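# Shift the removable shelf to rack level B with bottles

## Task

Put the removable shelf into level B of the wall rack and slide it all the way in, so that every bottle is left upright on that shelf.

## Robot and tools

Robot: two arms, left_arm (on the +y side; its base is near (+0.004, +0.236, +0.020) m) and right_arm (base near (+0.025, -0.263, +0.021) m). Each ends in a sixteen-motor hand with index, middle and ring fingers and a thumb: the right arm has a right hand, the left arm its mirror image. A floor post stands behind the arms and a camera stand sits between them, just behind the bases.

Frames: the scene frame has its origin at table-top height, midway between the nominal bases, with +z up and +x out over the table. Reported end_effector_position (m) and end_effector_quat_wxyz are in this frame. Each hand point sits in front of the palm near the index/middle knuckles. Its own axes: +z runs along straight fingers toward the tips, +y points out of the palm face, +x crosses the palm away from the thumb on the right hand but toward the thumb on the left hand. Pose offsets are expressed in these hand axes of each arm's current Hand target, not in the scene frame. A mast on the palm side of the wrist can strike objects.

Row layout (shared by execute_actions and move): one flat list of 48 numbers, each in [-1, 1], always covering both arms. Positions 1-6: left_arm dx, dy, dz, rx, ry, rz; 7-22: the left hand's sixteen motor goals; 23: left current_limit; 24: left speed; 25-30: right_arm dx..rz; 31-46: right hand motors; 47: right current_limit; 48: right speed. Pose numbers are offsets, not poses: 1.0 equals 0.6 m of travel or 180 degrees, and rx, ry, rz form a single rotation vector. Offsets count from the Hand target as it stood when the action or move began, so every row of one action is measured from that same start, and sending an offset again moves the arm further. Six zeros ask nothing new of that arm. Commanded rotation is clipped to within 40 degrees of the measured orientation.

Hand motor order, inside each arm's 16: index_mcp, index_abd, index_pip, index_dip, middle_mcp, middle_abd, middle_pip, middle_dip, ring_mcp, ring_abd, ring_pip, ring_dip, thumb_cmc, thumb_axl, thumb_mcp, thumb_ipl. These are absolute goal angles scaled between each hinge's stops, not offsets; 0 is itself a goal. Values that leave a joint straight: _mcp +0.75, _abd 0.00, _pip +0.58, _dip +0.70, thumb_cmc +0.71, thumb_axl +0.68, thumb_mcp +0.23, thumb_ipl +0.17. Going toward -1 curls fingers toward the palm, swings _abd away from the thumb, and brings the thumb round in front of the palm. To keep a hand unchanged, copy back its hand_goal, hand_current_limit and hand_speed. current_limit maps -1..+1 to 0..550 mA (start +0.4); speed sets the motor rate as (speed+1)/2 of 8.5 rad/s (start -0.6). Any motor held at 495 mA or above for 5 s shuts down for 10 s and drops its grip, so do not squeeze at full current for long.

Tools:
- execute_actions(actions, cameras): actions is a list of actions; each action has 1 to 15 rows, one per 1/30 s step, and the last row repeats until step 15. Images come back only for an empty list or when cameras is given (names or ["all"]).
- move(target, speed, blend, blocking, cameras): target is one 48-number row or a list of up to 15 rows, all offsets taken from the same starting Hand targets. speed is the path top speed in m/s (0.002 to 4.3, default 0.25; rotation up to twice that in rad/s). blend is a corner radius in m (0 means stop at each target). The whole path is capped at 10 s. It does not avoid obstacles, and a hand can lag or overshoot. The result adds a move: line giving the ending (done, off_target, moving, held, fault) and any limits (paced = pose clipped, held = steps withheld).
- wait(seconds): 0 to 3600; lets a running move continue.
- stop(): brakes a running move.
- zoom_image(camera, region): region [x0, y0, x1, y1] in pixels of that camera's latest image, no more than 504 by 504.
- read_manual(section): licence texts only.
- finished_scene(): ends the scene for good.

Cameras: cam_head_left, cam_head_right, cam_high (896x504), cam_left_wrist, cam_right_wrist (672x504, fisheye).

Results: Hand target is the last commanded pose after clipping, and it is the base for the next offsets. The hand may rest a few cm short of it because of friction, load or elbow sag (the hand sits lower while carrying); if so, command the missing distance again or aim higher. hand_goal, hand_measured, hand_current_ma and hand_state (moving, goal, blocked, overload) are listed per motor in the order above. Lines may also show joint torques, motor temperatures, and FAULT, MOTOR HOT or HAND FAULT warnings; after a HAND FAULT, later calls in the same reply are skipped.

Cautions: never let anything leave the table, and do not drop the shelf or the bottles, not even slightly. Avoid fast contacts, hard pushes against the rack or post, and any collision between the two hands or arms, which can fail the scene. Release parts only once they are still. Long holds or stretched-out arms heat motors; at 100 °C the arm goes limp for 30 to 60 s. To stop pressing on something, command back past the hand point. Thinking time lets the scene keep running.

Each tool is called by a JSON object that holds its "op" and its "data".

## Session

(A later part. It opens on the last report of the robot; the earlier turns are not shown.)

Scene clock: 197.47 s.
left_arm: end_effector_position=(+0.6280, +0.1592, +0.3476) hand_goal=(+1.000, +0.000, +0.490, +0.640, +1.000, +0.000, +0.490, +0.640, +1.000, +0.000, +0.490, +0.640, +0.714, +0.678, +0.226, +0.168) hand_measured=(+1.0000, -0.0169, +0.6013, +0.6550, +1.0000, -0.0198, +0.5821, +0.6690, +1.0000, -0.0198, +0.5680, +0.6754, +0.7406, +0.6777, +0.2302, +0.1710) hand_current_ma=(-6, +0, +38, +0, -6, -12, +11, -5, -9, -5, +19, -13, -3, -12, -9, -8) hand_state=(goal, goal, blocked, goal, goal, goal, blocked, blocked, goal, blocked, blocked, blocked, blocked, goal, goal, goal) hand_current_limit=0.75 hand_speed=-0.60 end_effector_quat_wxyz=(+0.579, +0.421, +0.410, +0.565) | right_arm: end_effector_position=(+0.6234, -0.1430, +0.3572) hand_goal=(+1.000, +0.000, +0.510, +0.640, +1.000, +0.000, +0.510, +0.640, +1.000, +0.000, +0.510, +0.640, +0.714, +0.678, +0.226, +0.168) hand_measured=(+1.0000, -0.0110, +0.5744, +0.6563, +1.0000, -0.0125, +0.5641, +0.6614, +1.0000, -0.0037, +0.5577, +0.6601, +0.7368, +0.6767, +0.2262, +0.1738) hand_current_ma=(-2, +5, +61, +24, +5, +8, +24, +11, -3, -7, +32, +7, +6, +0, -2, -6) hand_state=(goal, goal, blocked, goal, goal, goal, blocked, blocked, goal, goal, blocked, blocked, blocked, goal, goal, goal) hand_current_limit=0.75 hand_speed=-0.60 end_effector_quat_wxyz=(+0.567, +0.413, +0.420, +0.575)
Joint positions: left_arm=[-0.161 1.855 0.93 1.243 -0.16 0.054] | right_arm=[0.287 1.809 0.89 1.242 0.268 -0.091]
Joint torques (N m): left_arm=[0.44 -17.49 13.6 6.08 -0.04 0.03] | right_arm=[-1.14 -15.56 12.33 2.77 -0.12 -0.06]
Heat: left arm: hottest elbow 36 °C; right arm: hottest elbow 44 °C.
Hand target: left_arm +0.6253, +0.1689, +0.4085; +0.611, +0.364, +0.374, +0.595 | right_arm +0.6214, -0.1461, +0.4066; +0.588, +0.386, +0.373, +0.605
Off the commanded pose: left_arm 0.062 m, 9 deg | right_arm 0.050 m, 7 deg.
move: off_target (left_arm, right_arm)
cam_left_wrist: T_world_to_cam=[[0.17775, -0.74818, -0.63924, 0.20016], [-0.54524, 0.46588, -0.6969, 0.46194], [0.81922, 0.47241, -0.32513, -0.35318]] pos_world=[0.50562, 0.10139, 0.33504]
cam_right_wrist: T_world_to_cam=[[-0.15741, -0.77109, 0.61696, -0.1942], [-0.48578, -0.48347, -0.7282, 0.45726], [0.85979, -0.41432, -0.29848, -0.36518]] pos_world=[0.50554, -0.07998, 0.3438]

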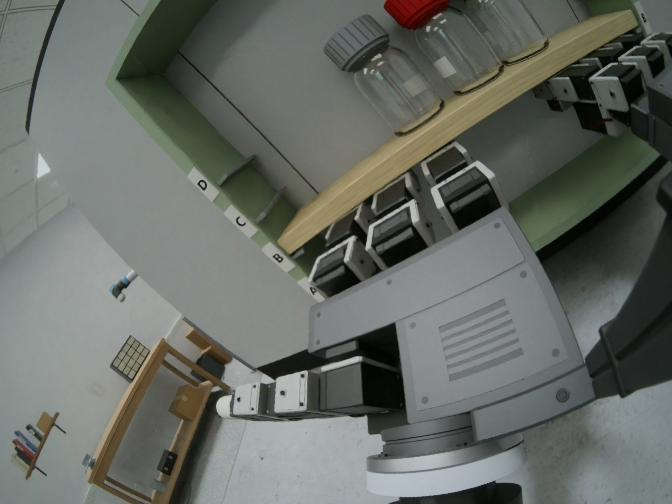

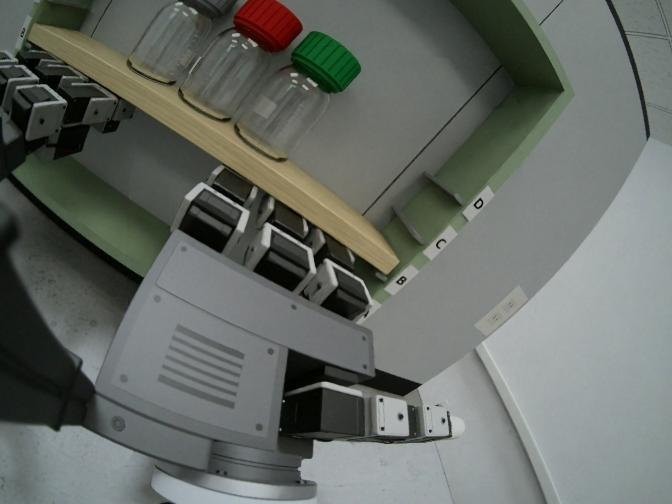

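{"op": "move", "data": {"target": [0.0,-0.01256,-0.01203,0,0,0,1,0,0.49,0.64,1,0,0.49,0.64,1,0,0.49,0.64,0.714,0.678,0.226,0.168,0.75,-0.6,0.0,-0.01256,-0.01203,0,0,0,1,0,0.51,0.64,1,0,0.51,0.64,1,0,0.51,0.64,0.714,0.678,0.226,0.168,0.75,-0.6], "speed": 0.03, "cameras": ["cam_left_wrist","cam_right_wrist"]}}

{"op": "zoom_image", "data": {"camera": "cam_left_wrist", "region": [260, 190, 340, 270]}}

{"op": "zoom_image", "data": {"camera": "cam_right_wrist", "region": [340, 200, 420, 280]}}

Scene clock: 199.03 s.
left_arm: end_effector_position=(+0.6263, +0.1595, +0.3446) hand_goal=(+1.000, +0.000, +0.490, +0.640, +1.000, +0.000, +0.490, +0.640, +1.000, +0.000, +0.490, +0.640, +0.714, +0.678, +0.226, +0.168) hand_measured=(+1.0000, -0.0169, +0.5975, +0.6563, +1.0000, -0.0198, +0.5808, +0.6703, +1.0000, -0.0213, +0.5680, +0.6754, +0.7393, +0.6767, +0.2302, +0.1719) hand_current_ma=(+8, -1, +23, +9, -18, -6, +17, +4, -1, +2, +21, -30, -2, +1, -17, +2) hand_state=(goal, goal, blocked, goal, goal, goal, blocked, blocked, goal, blocked, blocked, blocked, blocked, goal, goal, goal) hand_current_limit=0.75 hand_speed=-0.60 end_effector_quat_wxyz=(+0.582, +0.417, +0.407, +0.567) | right_arm: end_effector_position=(+0.6217, -0.1435, +0.3545) hand_goal=(+1.000, +0.000, +0.510, +0.640, +1.000, +0.000, +0.510, +0.640, +1.000, +0.000, +0.510, +0.640, +0.714, +0.678, +0.226, +0.168) hand_measured=(+1.0000, -0.0110, +0.5718, +0.6563, +0.9995, -0.0110, +0.5641, +0.6614, +1.0000, -0.0037, +0.5590, +0.6601, +0.7381, +0.6777, +0.2262, +0.1738) hand_current_ma=(+5, -6, +57, +23, -1, +2, +31, +16, -7, +2, +21, +6, +18, -4, +5, -1) hand_state=(goal, goal, blocked, goal, goal, goal, blocked, blocked, goal, goal, blocked, blocked, blocked, goal, goal, goal) hand_current_limit=0.75 hand_speed=-0.60 end_effector_quat_wxyz=(+0.570, +0.409, +0.415, +0.580)
Joint positions: left_arm=[-0.161 1.869 0.93 1.272 -0.16 0.054] | right_arm=[0.287 1.824 0.89 1.272 0.268 -0.091]
Joint torques (N m): left_arm=[0.32 -17.38 12.62 5.93 -0.09 0.04] | right_arm=[-0.79 -15.56 11.23 2.61 -0.05 -0.07]
Heat: left arm: hottest elbow 36 °C; right arm: hottest elbow 44 °C.
Hand target: left_arm +0.6224, +0.1687, +0.3984; +0.611, +0.364, +0.374, +0.595 | right_arm +0.6179, -0.1459, +0.3969; +0.588, +0.386, +0.373, +0.605
Off the commanded pose: left_arm 0.055 m, 8 deg | right_arm 0.042 m, 7 deg.
move: off_target (left_arm, right_arm)
cam_left_wrist: T_world_to_cam=[[0.1868, -0.74994, -0.63458, 0.1918], [-0.53528, 0.46394, -0.70586, 0.45586], [0.82376, 0.47153, -0.31477, -0.35913]] pos_world=[0.50403, 0.10169, 0.33044]
cam_right_wrist: T_world_to_cam=[[-0.16652, -0.77391, 0.61101, -0.18586], [-0.47481, -0.48015, -0.73757, 0.45117], [0.86419, -0.41294, -0.28751, -0.37118]] pos_world=[0.50404, -0.08048, 0.33962]

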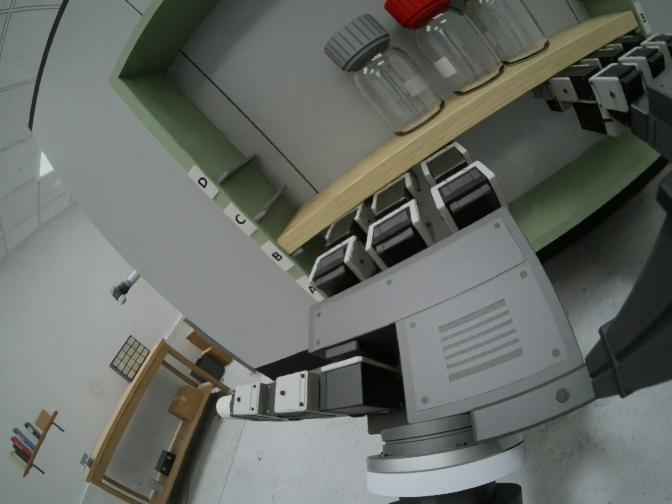

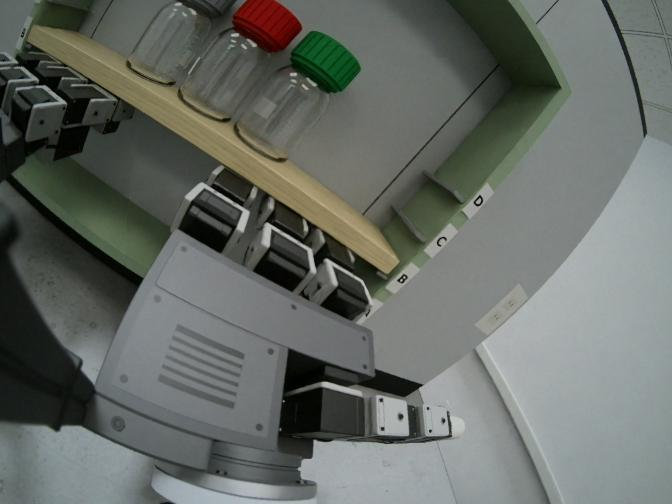

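Scaled by 6.300 from the camera's image (finer frame: 960x720).

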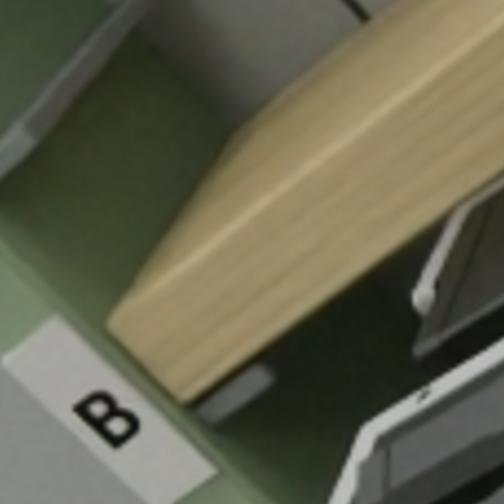

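Scaled by 6.300 from the camera's image (finer frame: 960x720).

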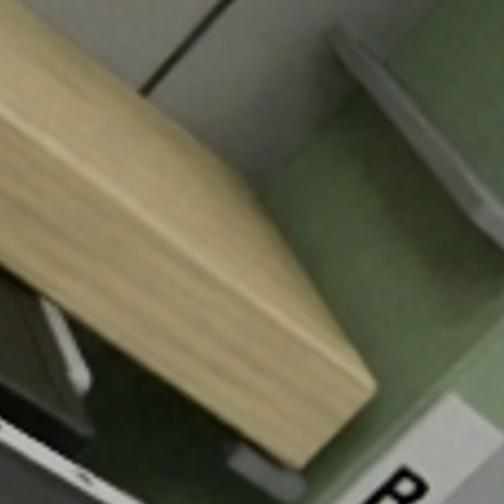

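{"op": "move", "data": {"target": [0.0,-0.0163,-0.01207,0,0,0,1,0,0.49,0.64,1,0,0.49,0.64,1,0,0.49,0.64,0.714,0.678,0.226,0.168,0.75,-0.6,0.0,-0.0163,-0.01207,0,0,0,1,0,0.51,0.64,1,0,0.51,0.64,1,0,0.51,0.64,0.714,0.678,0.226,0.168,0.75,-0.6], "speed": 0.03, "cameras": ["cam_left_wrist","cam_right_wrist"]}}

{"op": "zoom_image", "data": {"camera": "cam_left_wrist", "region": [260, 190, 340, 270]}}

{"op": "zoom_image", "data": {"camera": "cam_right_wrist", "region": [340, 200, 420, 280]}}

Scene clock: 200.53 s.
left_arm: end_effector_position=(+0.6241, +0.1600, +0.3406) hand_goal=(+1.000, +0.000, +0.490, +0.640, +1.000, +0.000, +0.490, +0.640, +1.000, +0.000, +0.490, +0.640, +0.714, +0.678, +0.226, +0.168) hand_measured=(+1.0000, -0.0169, +0.5872, +0.6563, +0.9995, -0.0198, +0.5744, +0.6690, +1.0000, -0.0198, +0.5629, +0.6754, +0.7393, +0.6767, +0.2302, +0.1719) hand_current_ma=(-1, +3, +21, -9, -9, +1, +29, +9, -5, +10, +9, -4, -12, +0, -7, +5) hand_state=(goal, goal, blocked, goal, goal, goal, blocked, blocked, goal, blocked, blocked, blocked, blocked, goal, goal, goal) hand_current_limit=0.75 hand_speed=-0.60 end_effector_quat_wxyz=(+0.586, +0.411, +0.403, +0.570) | right_arm: end_effector_position=(+0.6196, -0.1442, +0.3506) hand_goal=(+1.000, +0.000, +0.510, +0.640, +1.000, +0.000, +0.510, +0.640, +1.000, +0.000, +0.510, +0.640, +0.714, +0.678, +0.226, +0.168) hand_measured=(+1.0000, -0.0110, +0.5680, +0.6525, +0.9995, -0.0125, +0.5603, +0.6627, +1.0000, -0.0037, +0.5603, +0.6614, +0.7368, +0.6777, +0.2262, +0.1738) hand_current_ma=(+5, -3, +54, +13, +7, +5, +30, +21, -7, -5, +38, +5, +11, +0, -6, +10) hand_state=(goal, goal, blocked, goal, goal, goal, blocked, blocked, goal, goal, blocked, blocked, blocked, goal, goal, goal) hand_current_limit=0.75 hand_speed=-0.60 end_effector_quat_wxyz=(+0.572, +0.406, +0.408, +0.584)
Joint positions: left_arm=[-0.161 1.888 0.93 1.307 -0.16 0.054] | right_arm=[0.287 1.843 0.89 1.309 0.268 -0.091]
Joint torques (N m): left_arm=[0.26 -17.08 11.77 5.71 -0.1 0.03] | right_arm=[-0.44 -15.21 10.19 2.54 0.03 -0.05]
Heat: left arm: hottest elbow 36 °C; right arm: hottest elbow 44 °C.
Hand target: left_arm +0.6204, +0.1684, +0.3864; +0.611, +0.364, +0.374, +0.595 | right_arm +0.6156, -0.1455, +0.3848; +0.588, +0.386, +0.373, +0.605
Off the commanded pose: left_arm 0.047 m, 7 deg | right_arm 0.035 m, 6 deg.
move: off_target (left_arm, right_arm)
cam_left_wrist: T_world_to_cam=[[0.19768, -0.75206, -0.62875, 0.18164], [-0.52348, 0.4613, -0.71636, 0.44833], [0.82879, 0.47075, -0.3025, -0.36601]] pos_world=[0.50213, 0.10209, 0.32465]
cam_right_wrist: T_world_to_cam=[[-0.177, -0.77709, 0.60399, -0.17573], [-0.46213, -0.4762, -0.74811, 0.44336], [0.86897, -0.41154, -0.27483, -0.37798]] pos_world=[0.50224, -0.08098, 0.33394]

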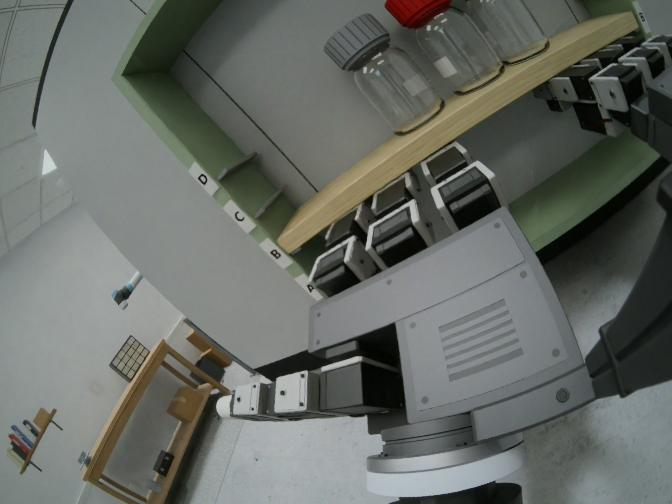

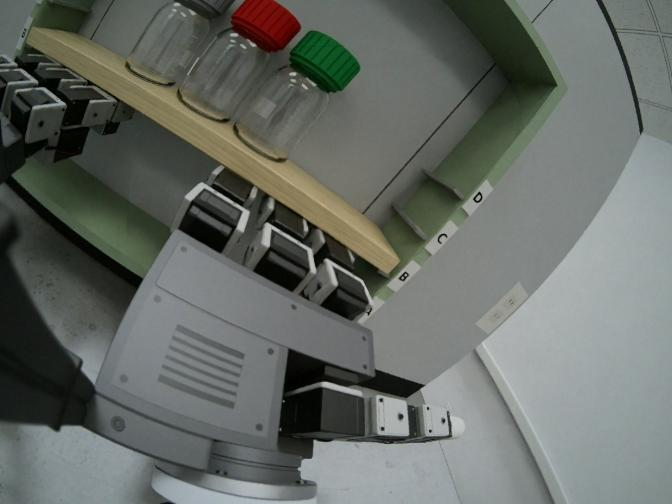

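Scaled by 6.300 from the camera's image (finer frame: 960x720).

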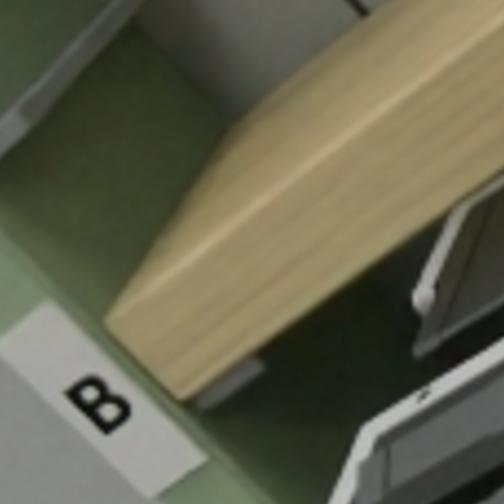

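Scaled by 6.300 from the camera's image (finer frame: 960x720).

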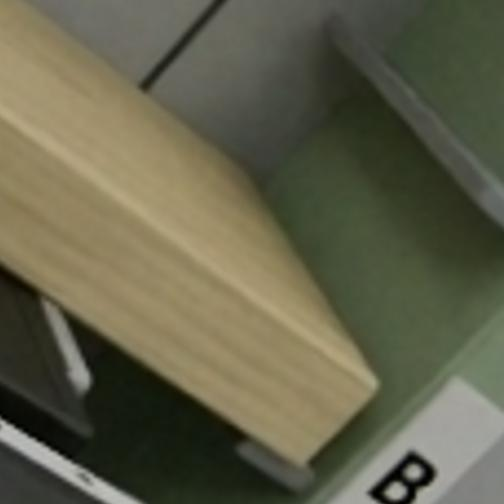

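{"op": "move", "data": {"target": [0.0,-0.02225,-0.01138,0,0,0,1,0,0.49,0.64,1,0,0.49,0.64,1,0,0.49,0.64,0.714,0.678,0.226,0.168,0.75,-0.6,0.0,-0.02225,-0.01138,0,0,0,1,0,0.51,0.64,1,0,0.51,0.64,1,0,0.51,0.64,0.714,0.678,0.226,0.168,0.75,-0.6], "speed": 0.03, "cameras": ["cam_left_wrist","cam_right_wrist"]}}

{"op": "zoom_image", "data": {"camera": "cam_left_wrist", "region": [260, 190, 340, 270]}}

{"op": "zoom_image", "data": {"camera": "cam_right_wrist", "region": [340, 200, 420, 280]}}

Scene clock: 202.10 s.
left_arm: end_effector_position=(+0.6206, +0.1608, +0.3361) hand_goal=(+1.000, +0.000, +0.490, +0.640, +1.000, +0.000, +0.490, +0.640, +1.000, +0.000, +0.490, +0.640, +0.714, +0.678, +0.226, +0.168) hand_measured=(+1.0000, -0.0169, +0.5834, +0.6563, +1.0000, -0.0198, +0.5718, +0.6690, +1.0000, -0.0198, +0.5629, +0.6767, +0.7393, +0.6777, +0.2302, +0.1719) hand_current_ma=(-6, +11, +18, +3, -16, -6, +4, -1, -6, +5, +8, +4, -12, +3, -11, +9) hand_state=(goal, goal, blocked, goal, goal, goal, blocked, blocked, goal, blocked, blocked, blocked, blocked, goal, goal, goal) hand_current_limit=0.75 hand_speed=-0.60 end_effector_quat_wxyz=(+0.592, +0.403, +0.397, +0.574) | right_arm: end_effector_position=(+0.6166, -0.1450, +0.3458) hand_goal=(+1.000, +0.000, +0.510, +0.640, +1.000, +0.000, +0.510, +0.640, +1.000, +0.000, +0.510, +0.640, +0.714, +0.678, +0.226, +0.168) hand_measured=(+1.0000, -0.0110, +0.5641, +0.6525, +1.0000, -0.0125, +0.5603, +0.6614, +1.0000, -0.0037, +0.5603, +0.6601, +0.7368, +0.6777, +0.2262, +0.1738) hand_current_ma=(-5, -1, +41, +12, +7, +7, +30, +16, -11, -2, +38, +2, +7, -8, +7, -10) hand_state=(goal, goal, blocked, goal, goal, goal, blocked, blocked, goal, goal, blocked, blocked, blocked, goal, goal, goal) hand_current_limit=0.75 hand_speed=-0.60 end_effector_quat_wxyz=(+0.576, +0.401, +0.400, +0.589)
Joint positions: left_arm=[-0.161 1.911 0.93 1.354 -0.161 0.054] | right_arm=[0.287 1.867 0.89 1.356 0.268 -0.092]
Joint torques (N m): left_arm=[0.09 -16.44 11.37 5.16 -0.11 0.03] | right_arm=[-0.38 -14.62 9.63 2.26 0.06 -0.04]
Heat: left arm: hottest elbow 36 °C; right arm: hottest elbow 44 °C.
Hand target: left_arm +0.6203, +0.1681, +0.3714; +0.611, +0.364, +0.374, +0.595 | right_arm +0.6150, -0.1451, +0.3700; +0.588, +0.386, +0.373, +0.605
Off the commanded pose: left_arm 0.036 m, 6 deg | right_arm 0.024 m, 4 deg.
move: off_target (left_arm, right_arm)
cam_left_wrist: T_world_to_cam=[[0.21269, -0.75492, -0.62037, 0.16843], [-0.50655, 0.45773, -0.73068, 0.43782], [0.83556, 0.46966, -0.28505, -0.37482]] pos_world=[0.49914, 0.10279, 0.31755]
cam_right_wrist: T_world_to_cam=[[-0.19054, -0.78017, 0.59584, -0.16333], [-0.44579, -0.472, -0.76058, 0.43291], [0.87462, -0.41054, -0.25786, -0.3863]] pos_world=[0.49973, -0.08168, 0.32697]

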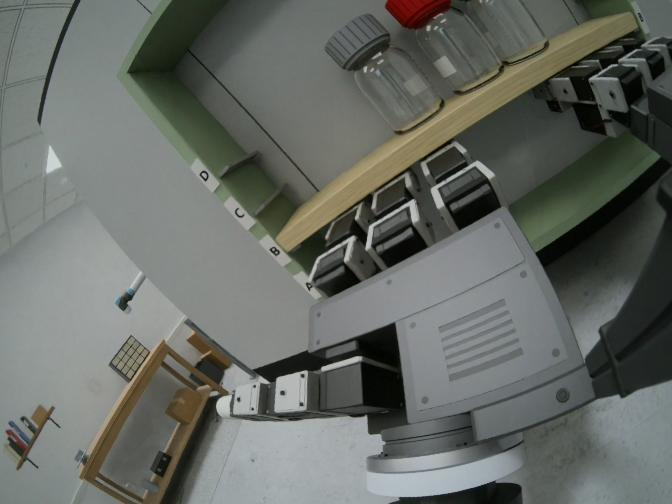

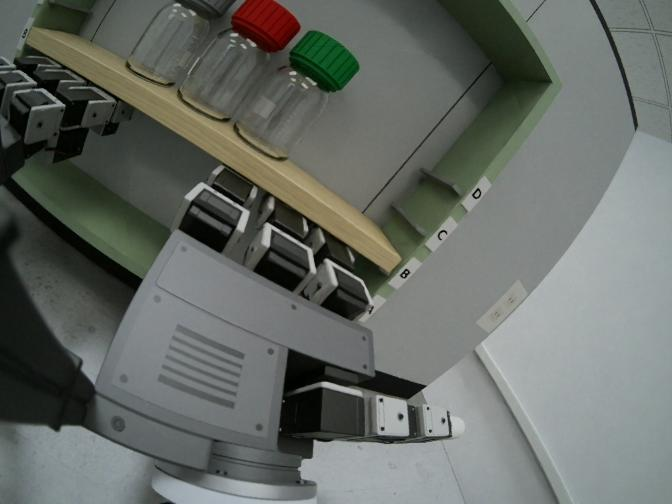

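Scaled by 6.300 from the camera's image (finer frame: 960x720).

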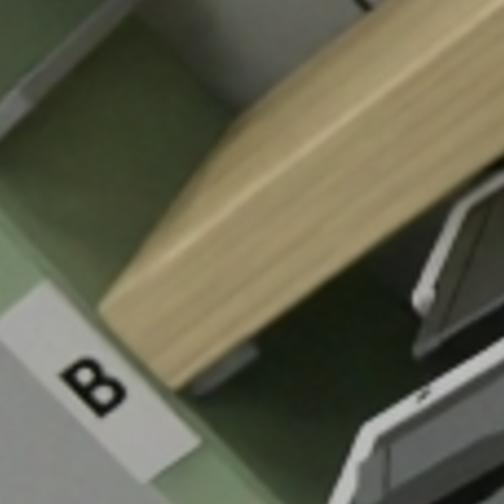

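Scaled by 6.300 from the camera's image (finer frame: 960x720).

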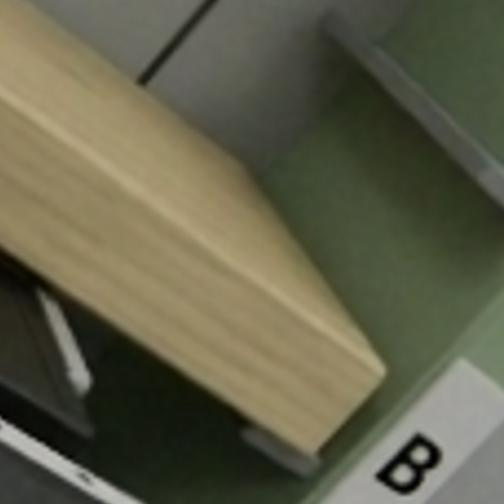

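{"op": "move", "data": {"target": [0.0,-0.02225,-0.01138,0.03,0,0,1,0,0.49,0.64,1,0,0.49,0.64,1,0,0.49,0.64,0.714,0.678,0.226,0.168,0.75,-0.6,0.0,-0.02225,-0.01138,0.03,0,0,1,0,0.51,0.64,1,0,0.51,0.64,1,0,0.51,0.64,0.714,0.678,0.226,0.168,0.75,-0.6], "speed": 0.03, "cameras": ["cam_high","cam_left_wrist","cam_right_wrist"]}}

{"op": "zoom_image", "data": {"camera": "cam_left_wrist", "region": [260, 190, 340, 270]}}

{"op": "zoom_image", "data": {"camera": "cam_right_wrist", "region": [340, 200, 420, 280]}}

Scene clock: 205.33 s.
left_arm: end_effector_position=(+0.6238, +0.1618, +0.3362) hand_goal=(+1.000, +0.000, +0.490, +0.640, +1.000, +0.000, +0.490, +0.640, +1.000, +0.000, +0.490, +0.640, +0.714, +0.678, +0.226, +0.168) hand_measured=(+1.0000, -0.0169, +0.5539, +0.6550, +1.0000, -0.0198, +0.5449, +0.6639, +1.0000, -0.0213, +0.5398, +0.6665, +0.7393, +0.6777, +0.2302, +0.1719) hand_current_ma=(-4, +4, +13, +6, -16, -15, +15, +3, -21, +6, +23, -4, -15, -11, +3, -1) hand_state=(goal, goal, blocked, goal, goal, goal, blocked, blocked, goal, blocked, blocked, blocked, blocked, goal, goal, goal) hand_current_limit=0.75 hand_speed=-0.60 end_effector_quat_wxyz=(+0.586, +0.407, +0.405, +0.572) | right_arm: end_effector_position=(+0.6187, -0.1462, +0.3449) hand_goal=(+1.000, +0.000, +0.510, +0.640, +1.000, +0.000, +0.510, +0.640, +1.000, +0.000, +0.510, +0.640, +0.714, +0.678, +0.226, +0.168) hand_measured=(+1.0000, -0.0110, +0.5372, +0.6525, +0.9995, -0.0125, +0.5359, +0.6512, +0.9995, -0.0037, +0.5346, +0.6512, +0.7368, +0.6767, +0.2262, +0.1738) hand_current_ma=(-2, +8, +31, +18, +6, +2, +4, -3, +9, -3, +6, -4, +15, -2, -1, +0) hand_state=(goal, goal, blocked, goal, goal, goal, blocked, goal, goal, goal, blocked, goal, blocked, goal, goal, goal) hand_current_limit=0.75 hand_speed=-0.60 end_effector_quat_wxyz=(+0.571, +0.414, +0.408, +0.579)
Joint positions: left_arm=[-0.161 1.9 0.93 1.322 -0.169 0.052] | right_arm=[0.289 1.846 0.882 1.308 0.284 -0.086]
Joint torques (N m): left_arm=[-0.21 -18.14 7.46 2.85 -0.11 -0.09] | right_arm=[0.03 -15.5 6.71 0.88 0.03 0.08]
Heat: left arm: hottest elbow 36 °C; right arm: hottest elbow 43 °C.
Hand target: left_arm +0.6203, +0.1677, +0.3565; +0.593, +0.392, +0.402, +0.577 | right_arm +0.6145, -0.1449, +0.3548; +0.569, +0.413, +0.402, +0.587
Off the commanded pose: left_arm 0.021 m, 2 deg | right_arm 0.011 m, 1 deg.
move: off_target (left_arm, right_arm)
cam_left_wrist: T_world_to_cam=[[0.20505, -0.75357, -0.62457, 0.17445], [-0.52578, 0.45343, -0.7197, 0.44804], [0.82554, 0.47596, -0.30323, -0.36659]] pos_world=[0.50243, 0.10279, 0.32024]
cam_right_wrist: T_world_to_cam=[[-0.17766, -0.77898, 0.60136, -0.17299], [-0.47724, -0.46622, -0.74491, 0.44744], [0.86063, -0.41933, -0.28893, -0.3707]] pos_world=[0.50184, -0.08159, 0.33022]

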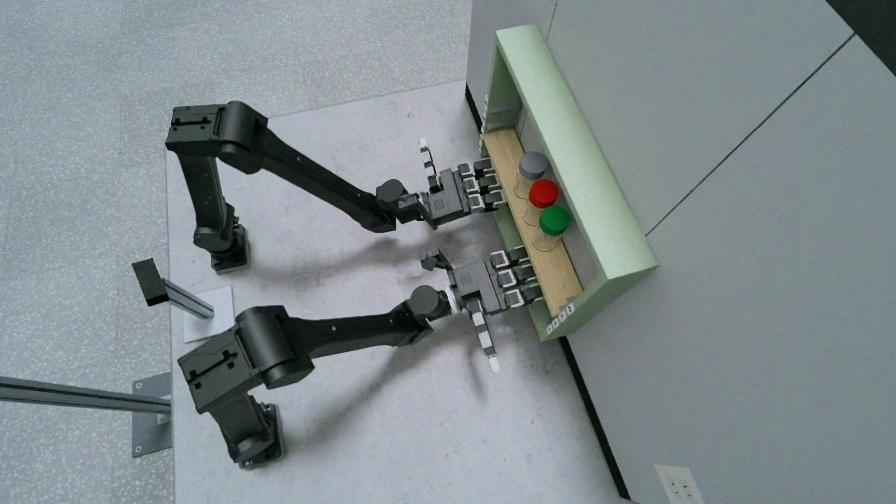

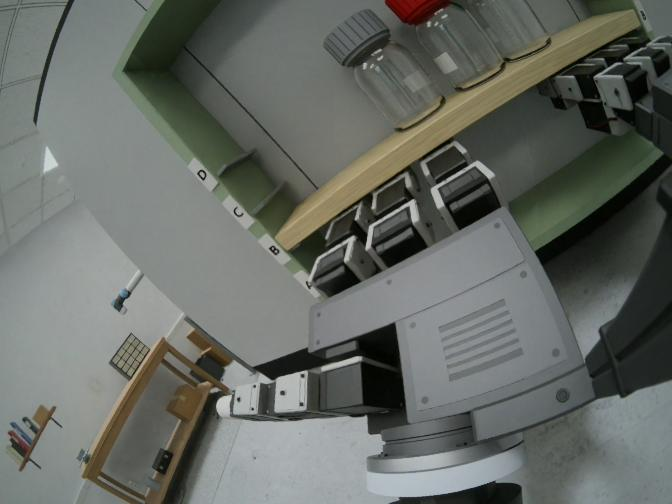

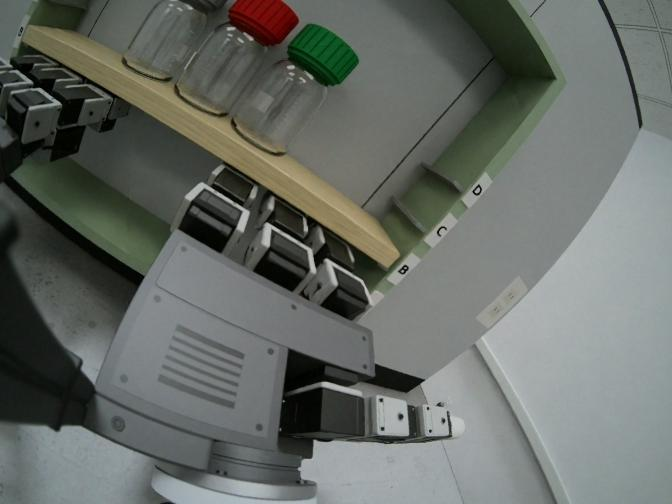

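Scaled by 6.300 from the camera's image (finer frame: 960x720).

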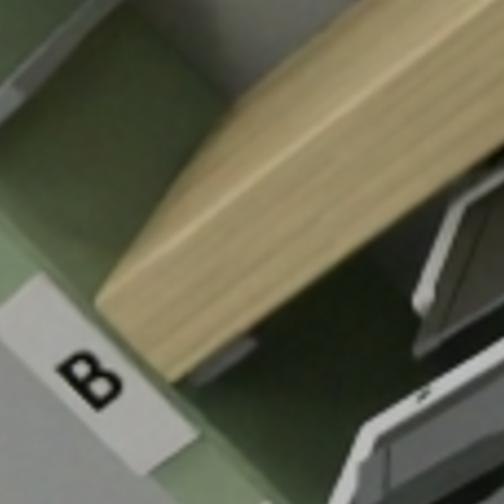

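Scaled by 6.300 from the camera's image (finer frame: 960x720).

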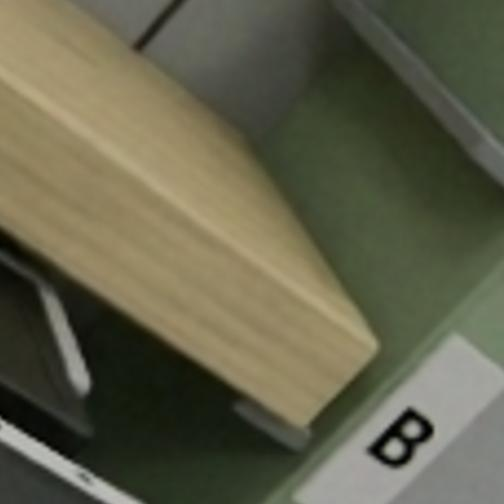

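{"op": "move", "data": {"target": [0.0,-0.0220,-0.0123,0,0,0,1,0,0.49,0.64,1,0,0.49,0.64,1,0,0.49,0.64,0.714,0.678,0.226,0.168,0.75,-0.6,0.0,-0.0220,-0.0123,0,0,0,1,0,0.51,0.64,1,0,0.51,0.64,1,0,0.51,0.64,0.714,0.678,0.226,0.168,0.75,-0.6], "speed": 0.03, "cameras": ["cam_high","cam_left_wrist","cam_right_wrist"]}}

{"op": "zoom_image", "data": {"camera": "cam_left_wrist", "region": [260, 190, 340, 270]}}

{"op": "zoom_image", "data": {"camera": "cam_right_wrist", "region": [340, 200, 420, 280]}}

Scene clock: 207.17 s.
left_arm: end_effector_position=(+0.6239, +0.1618, +0.3360) hand_goal=(+1.000, +0.000, +0.490, +0.640, +1.000, +0.000, +0.490, +0.640, +1.000, +0.000, +0.490, +0.640, +0.714, +0.678, +0.226, +0.168) hand_measured=(+1.0000, -0.0169, +0.5526, +0.6563, +0.9995, -0.0184, +0.5436, +0.6639, +0.9995, -0.0198, +0.5372, +0.6665, +0.7393, +0.6767, +0.2302, +0.1719) hand_current_ma=(-10, +3, +18, -1, -6, -14, +4, +13, +9, -6, +3, -4, -15, -7, -7, -3) hand_state=(goal, goal, blocked, goal, goal, goal, blocked, blocked, goal, blocked, blocked, blocked, blocked, goal, goal, goal) hand_current_limit=0.75 hand_speed=-0.60 end_effector_quat_wxyz=(+0.585, +0.407, +0.406, +0.572) | right_arm: end_effector_position=(+0.6140, -0.1469, +0.3435) hand_goal=(+1.000, +0.000, +0.510, +0.640, +1.000, +0.000, +0.510, +0.640, +1.000, +0.000, +0.510, +0.640, +0.714, +0.678, +0.226, +0.168) hand_measured=(+1.0000, -0.0110, +0.5372, +0.6525, +0.9995, -0.0125, +0.5372, +0.6512, +0.9995, -0.0052, +0.5346, +0.6512, +0.7381, +0.6767, +0.2262, +0.1738) hand_current_ma=(+2, +7, +19, +7, +10, +6, +14, +13, -12, +2, +9, -5, +4, +1, +4, -1) hand_state=(goal, goal, blocked, goal, goal, goal, blocked, goal, goal, goal, blocked, goal, blocked, goal, goal, goal) hand_current_limit=0.75 hand_speed=-0.60 end_effector_quat_wxyz=(+0.572, +0.413, +0.405, +0.582)
Joint positions: left_arm=[-0.161 1.9 0.93 1.322 -0.17 0.052] | right_arm=[0.291 1.847 0.871 1.328 0.286 -0.085]
Joint torques (N m): left_arm=[-0.26 -15.56 6.71 4.67 -0.15 -0.1] | right_arm=[0.03 -13.22 6.65 1.7 0.04 0.09]
Heat: left arm: hottest elbow 36 °C; right arm: hottest elbow 43 °C.
Hand target: left_arm +0.6184, +0.1674, +0.3414; +0.593, +0.392, +0.402, +0.577 | right_arm +0.6120, -0.1444, +0.3398; +0.569, +0.413, +0.402, +0.587
Off the commanded pose: left_arm 0.010 m, 2 deg | right_arm 0.005 m, 1 deg.
move: done
cam_left_wrist: T_world_to_cam=[[0.20512, -0.75353, -0.6246, 0.17428], [-0.52615, 0.45321, -0.71956, 0.44811], [0.82528, 0.47623, -0.30351, -0.36654]] pos_world=[0.50253, 0.10279, 0.32004]
cam_right_wrist: T_world_to_cam=[[-0.18213, -0.78102, 0.59735, -0.16978], [-0.47178, -0.4636, -0.75, 0.44261], [0.8627, -0.41842, -0.28404, -0.37017]] pos_world=[0.49724, -0.08229, 0.32823]

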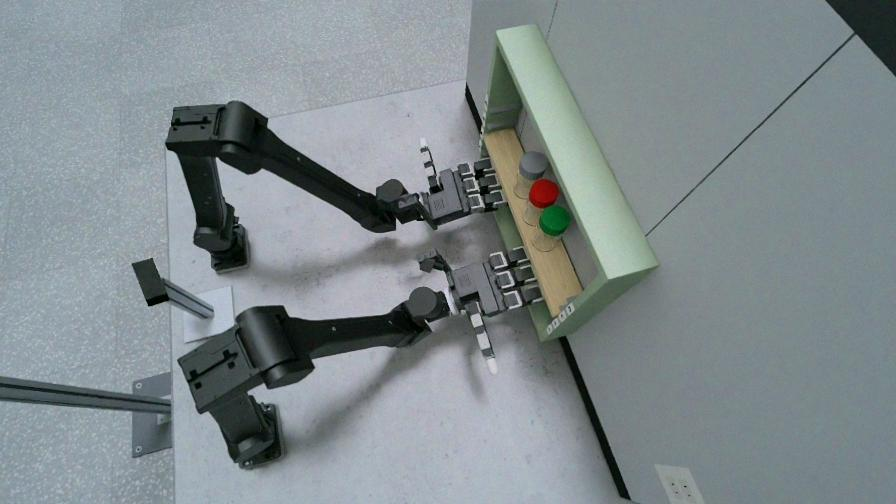

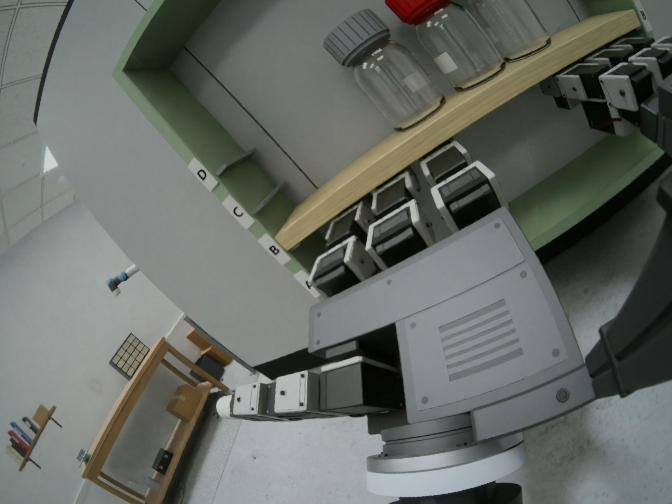

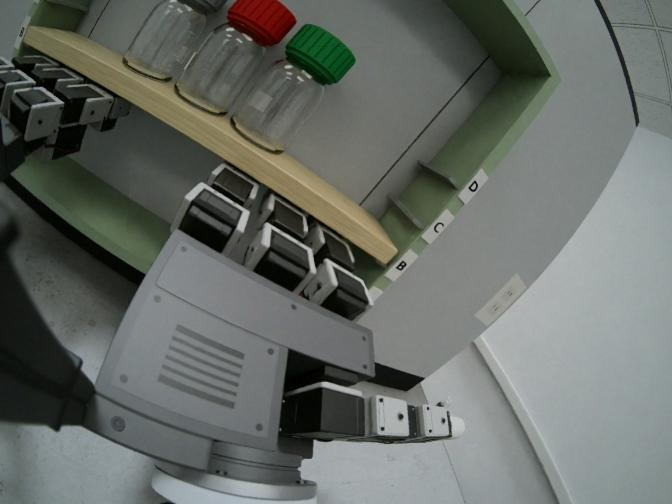

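Scaled by 6.300 from the camera's image (finer frame: 960x720).

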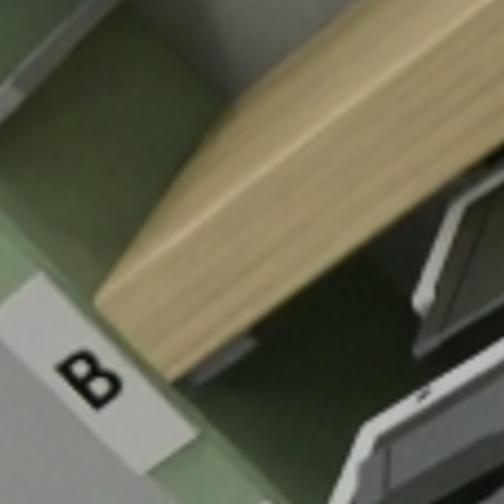

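Scaled by 6.300 from the camera's image (finer frame: 960x720).

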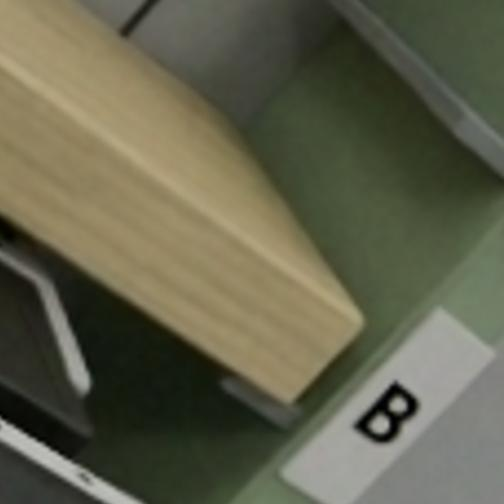

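{"op": "move", "data": {"target": [0.0,-0.031,-0.0123,0,0,0,1,0,0.49,0.64,1,0,0.49,0.64,1,0,0.49,0.64,0.714,0.678,0.226,0.168,0.75,-0.6,0.0,-0.0248,-0.0098,0,0,0,1,0,0.51,0.64,1,0,0.51,0.64,1,0,0.51,0.64,0.714,0.678,0.226,0.168,0.75,-0.6], "speed": 0.03, "cameras": ["cam_high","cam_left_wrist","cam_right_wrist"]}}

Scene clock: 209.13 s.
left_arm: end_effector_position=(+0.6225, +0.1627, +0.3197) hand_goal=(+1.000, +0.000, +0.490, +0.640, +1.000, +0.000, +0.490, +0.640, +1.000, +0.000, +0.490, +0.640, +0.714, +0.678, +0.226, +0.168) hand_measured=(+0.9995, -0.0169, +0.5269, +0.6563, +1.0000, -0.0169, +0.5231, +0.6537, +1.0000, -0.0198, +0.5179, +0.6563, +0.7393, +0.6777, +0.2302, +0.1719) hand_current_ma=(+4, -4, +11, +3, -4, -4, +5, -10, -10, +5, +9, -16, -17, -1, +3, +12) hand_state=(goal, goal, blocked, goal, goal, goal, blocked, goal, goal, blocked, blocked, goal, blocked, goal, goal, goal) hand_current_limit=0.75 hand_speed=-0.60 end_effector_quat_wxyz=(+0.587, +0.402, +0.404, +0.574) | right_arm: end_effector_position=(+0.6136, -0.1467, +0.3270) hand_goal=(+1.000, +0.000, +0.510, +0.640, +1.000, +0.000, +0.510, +0.640, +1.000, +0.000, +0.510, +0.640, +0.714, +0.678, +0.226, +0.168) hand_measured=(+1.0000, -0.0110, +0.5372, +0.6525, +0.9995, -0.0125, +0.5372, +0.6512, +1.0000, -0.0037, +0.5346, +0.6512, +0.7368, +0.6777, +0.2262, +0.1738) hand_current_ma=(-5, -1, +20, +16, +5, +7, -2, +7, -4, -4, +5, -12, +11, +2, +2, -9) hand_state=(goal, goal, blocked, goal, goal, goal, blocked, goal, goal, goal, blocked, goal, blocked, goal, goal, goal) hand_current_limit=0.75 hand_speed=-0.60 end_effector_quat_wxyz=(+0.572, +0.413, +0.405, +0.581)
Joint positions: left_arm=[-0.161 1.946 0.93 1.38 -0.173 0.052] | right_arm=[0.292 1.888 0.867 1.372 0.287 -0.085]
Joint torques (N m): left_arm=[-0.38 -15.56 6.23 4.18 -0.05 -0.09] | right_arm=[0.03 -13.45 6.32 1.65 0.01 0.07]
Heat: left arm: hottest elbow 36 °C; right arm: hottest elbow 43 °C.
Hand target: left_arm +0.6183, +0.1669, +0.3215; +0.593, +0.392, +0.402, +0.577 | right_arm +0.6114, -0.1440, +0.3240; +0.569, +0.413, +0.401, +0.587
Off the commanded pose: left_arm 0.006 m, 1 deg | right_arm 0.005 m, 1 deg.
move: done
cam_left_wrist: T_world_to_cam=[[0.21464, -0.75501, -0.61959, 0.15781], [-0.51938, 0.44902, -0.72707, 0.43402], [0.82715, 0.47786, -0.29576, -0.37464]] pos_world=[0.50143, 0.10329, 0.30255]
cam_right_wrist: T_world_to_cam=[[-0.18188, -0.78109, 0.59735, -0.15994], [-0.47256, -0.4633, -0.74969, 0.43062], [0.86233, -0.41863, -0.28485, -0.37403]] pos_world=[0.49694, -0.082, 0.31183]

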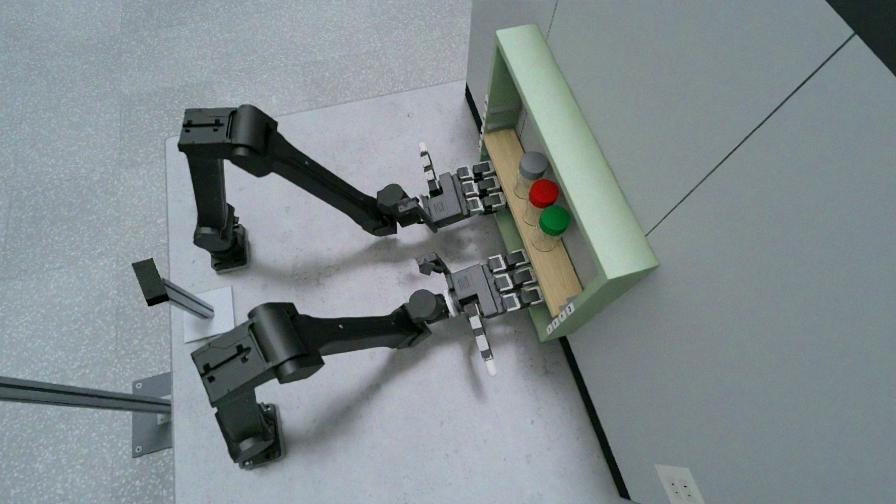

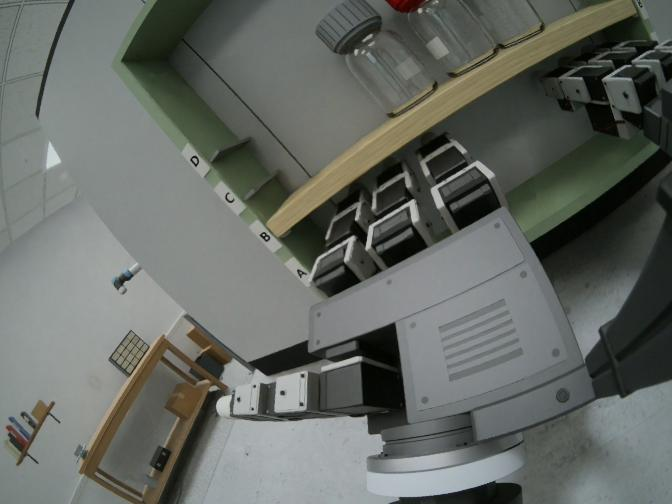

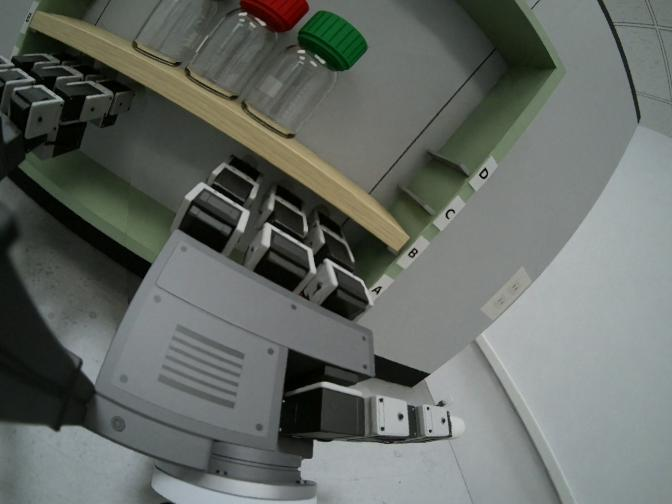

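{"op": "move", "data": {"target": [[0.0,0.01225,-0.0848,0,0,0,1,0,0.49,0.64,1,0,0.49,0.64,1,0,0.49,0.64,0.714,0.678,0.226,0.168,0.75,-0.6,0.0,0.01225,-0.0848,0,0,0,1,0,0.51,0.64,1,0,0.51,0.64,1,0,0.51,0.64,0.714,0.678,0.226,0.168,0.75,-0.6],[0.0,0.0924,-0.322,0,0,0,1,0,0.49,0.64,1,0,0.49,0.64,1,0,0.49,0.64,0.714,0.678,0.226,0.168,0.75,-0.6,0.0,0.0924,-0.322,0,0,0,1,0,0.51,0.64,1,0,0.51,0.64,1,0,0.51,0.64,0.714,0.678,0.226,0.168,0.75,-0.6]], "speed": 0.06, "blend": 0.02, "cameras": ["all"]}}

Scene clock: 214.17 s.
left_arm: end_effector_position=(+0.4261, +0.1711, +0.2920) hand_goal=(+1.000, +0.000, +0.490, +0.640, +1.000, +0.000, +0.490, +0.640, +1.000, +0.000, +0.490, +0.640, +0.714, +0.678, +0.226, +0.168) hand_measured=(+0.9995, -0.0169, +0.5269, +0.6563, +0.9995, -0.0169, +0.5218, +0.6537, +0.9995, -0.0198, +0.5179, +0.6550, +0.7393, +0.6777, +0.2302, +0.1719) hand_current_ma=(+8, +0, +20, +0, -16, -16, +17, +8, -1, +2, +0, -20, -7, -8, -18, -4) hand_state=(goal, goal, blocked, goal, goal, goal, blocked, goal, goal, blocked, blocked, goal, blocked, goal, goal, goal) hand_current_limit=0.75 hand_speed=-0.60 end_effector_quat_wxyz=(+0.558, +0.435, +0.446, +0.548) | right_arm: end_effector_position=(+0.4164, -0.1462, +0.3044) hand_goal=(+1.000, +0.000, +0.510, +0.640, +1.000, +0.000, +0.510, +0.640, +1.000, +0.000, +0.510, +0.640, +0.714, +0.678, +0.226, +0.168) hand_measured=(+0.9995, -0.0110, +0.5372, +0.6525, +0.9995, -0.0110, +0.5372, +0.6512, +1.0000, -0.0037, +0.5346, +0.6512, +0.7368, +0.6777, +0.2262, +0.1738) hand_current_ma=(-3, +3, +29, +20, -9, +9, -2, +14, -7, +2, +10, -8, +8, -11, +9, -7) hand_state=(goal, goal, blocked, goal, goal, goal, blocked, goal, goal, goal, blocked, goal, blocked, goal, goal, goal) hand_current_limit=0.75 hand_speed=-0.60 end_effector_quat_wxyz=(+0.547, +0.440, +0.432, +0.566)
Joint positions: left_arm=[-0.285 1.644 0.328 1.552 -0.312 0.052] | right_arm=[0.517 1.604 0.316 1.565 0.504 -0.109]
Joint torques (N m): left_arm=[-1.67 -10.23 3.73 4.4 -0.05 0.01] | right_arm=[-0.21 -8.94 3.95 1.54 -0.01 -0.09]
Heat: left arm: hottest elbow 35 °C; right arm: hottest elbow 42 °C.
Hand target: left_arm +0.4184, +0.1686, +0.3016; +0.593, +0.392, +0.402, +0.577 | right_arm +0.4108, -0.1458, +0.3113; +0.569, +0.413, +0.401, +0.587
Off the commanded pose: left_arm 0.013 m, 9 deg | right_arm 0.009 m, 6 deg.
joint sent to its limit (left arm) — joint 4 (wrist pitch), upper limit. The joint targets are off in orientation, not in position.
joint sent to its limit (right arm) — joint 4 (wrist pitch), upper limit. The joint targets are off in orientation, not in position.
move: off_target (left_arm, right_arm)
cam_left_wrist: T_world_to_cam=[[0.13772, -0.75811, -0.63742, 0.22765], [-0.61579, 0.43852, -0.6546, 0.32987], [0.77578, 0.48267, -0.40644, -0.17105]] pos_world=[0.30448, 0.11049, 0.29151]
cam_right_wrist: T_world_to_cam=[[-0.11529, -0.78797, 0.60482, -0.213], [-0.53615, -0.46321, -0.70568, 0.33376], [0.83621, -0.40563, -0.36907, -0.17168]] pos_world=[0.29795, -0.08288, 0.301]

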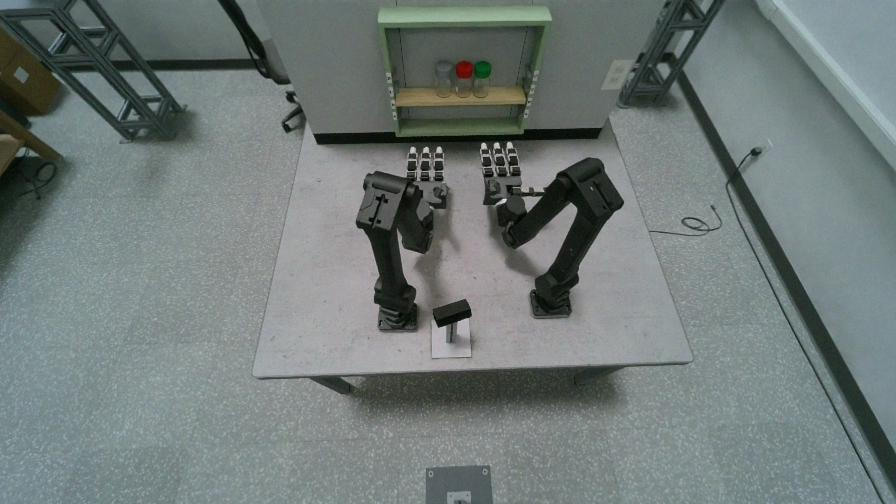

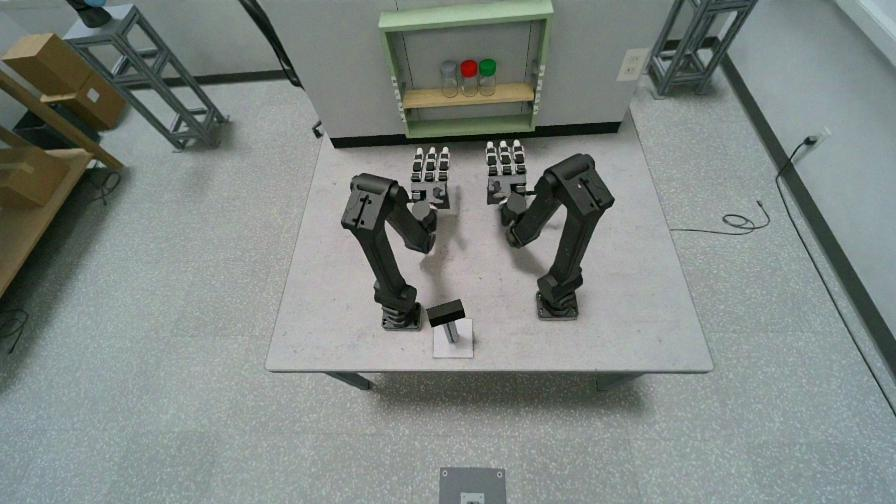

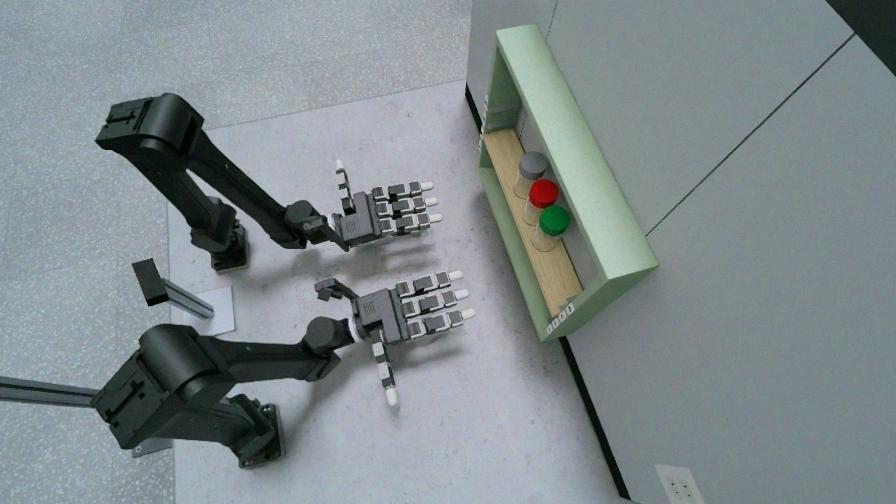

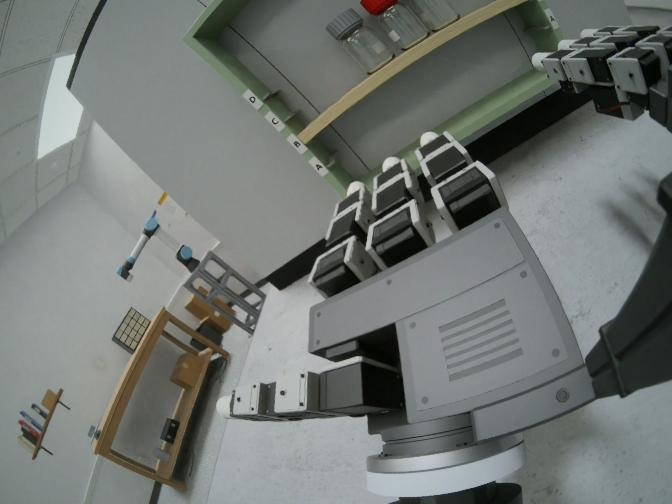

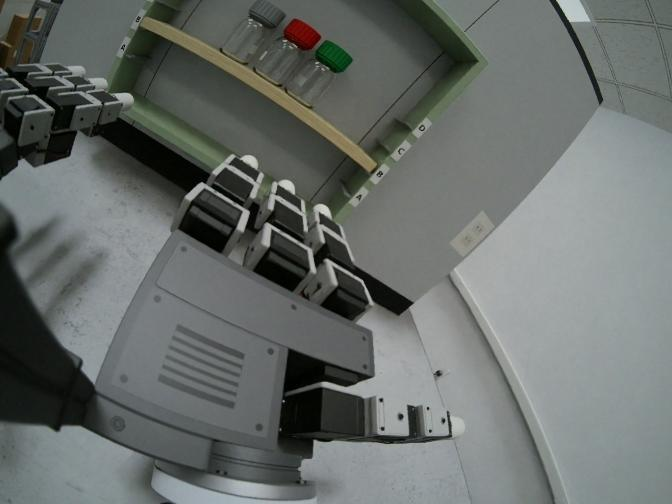

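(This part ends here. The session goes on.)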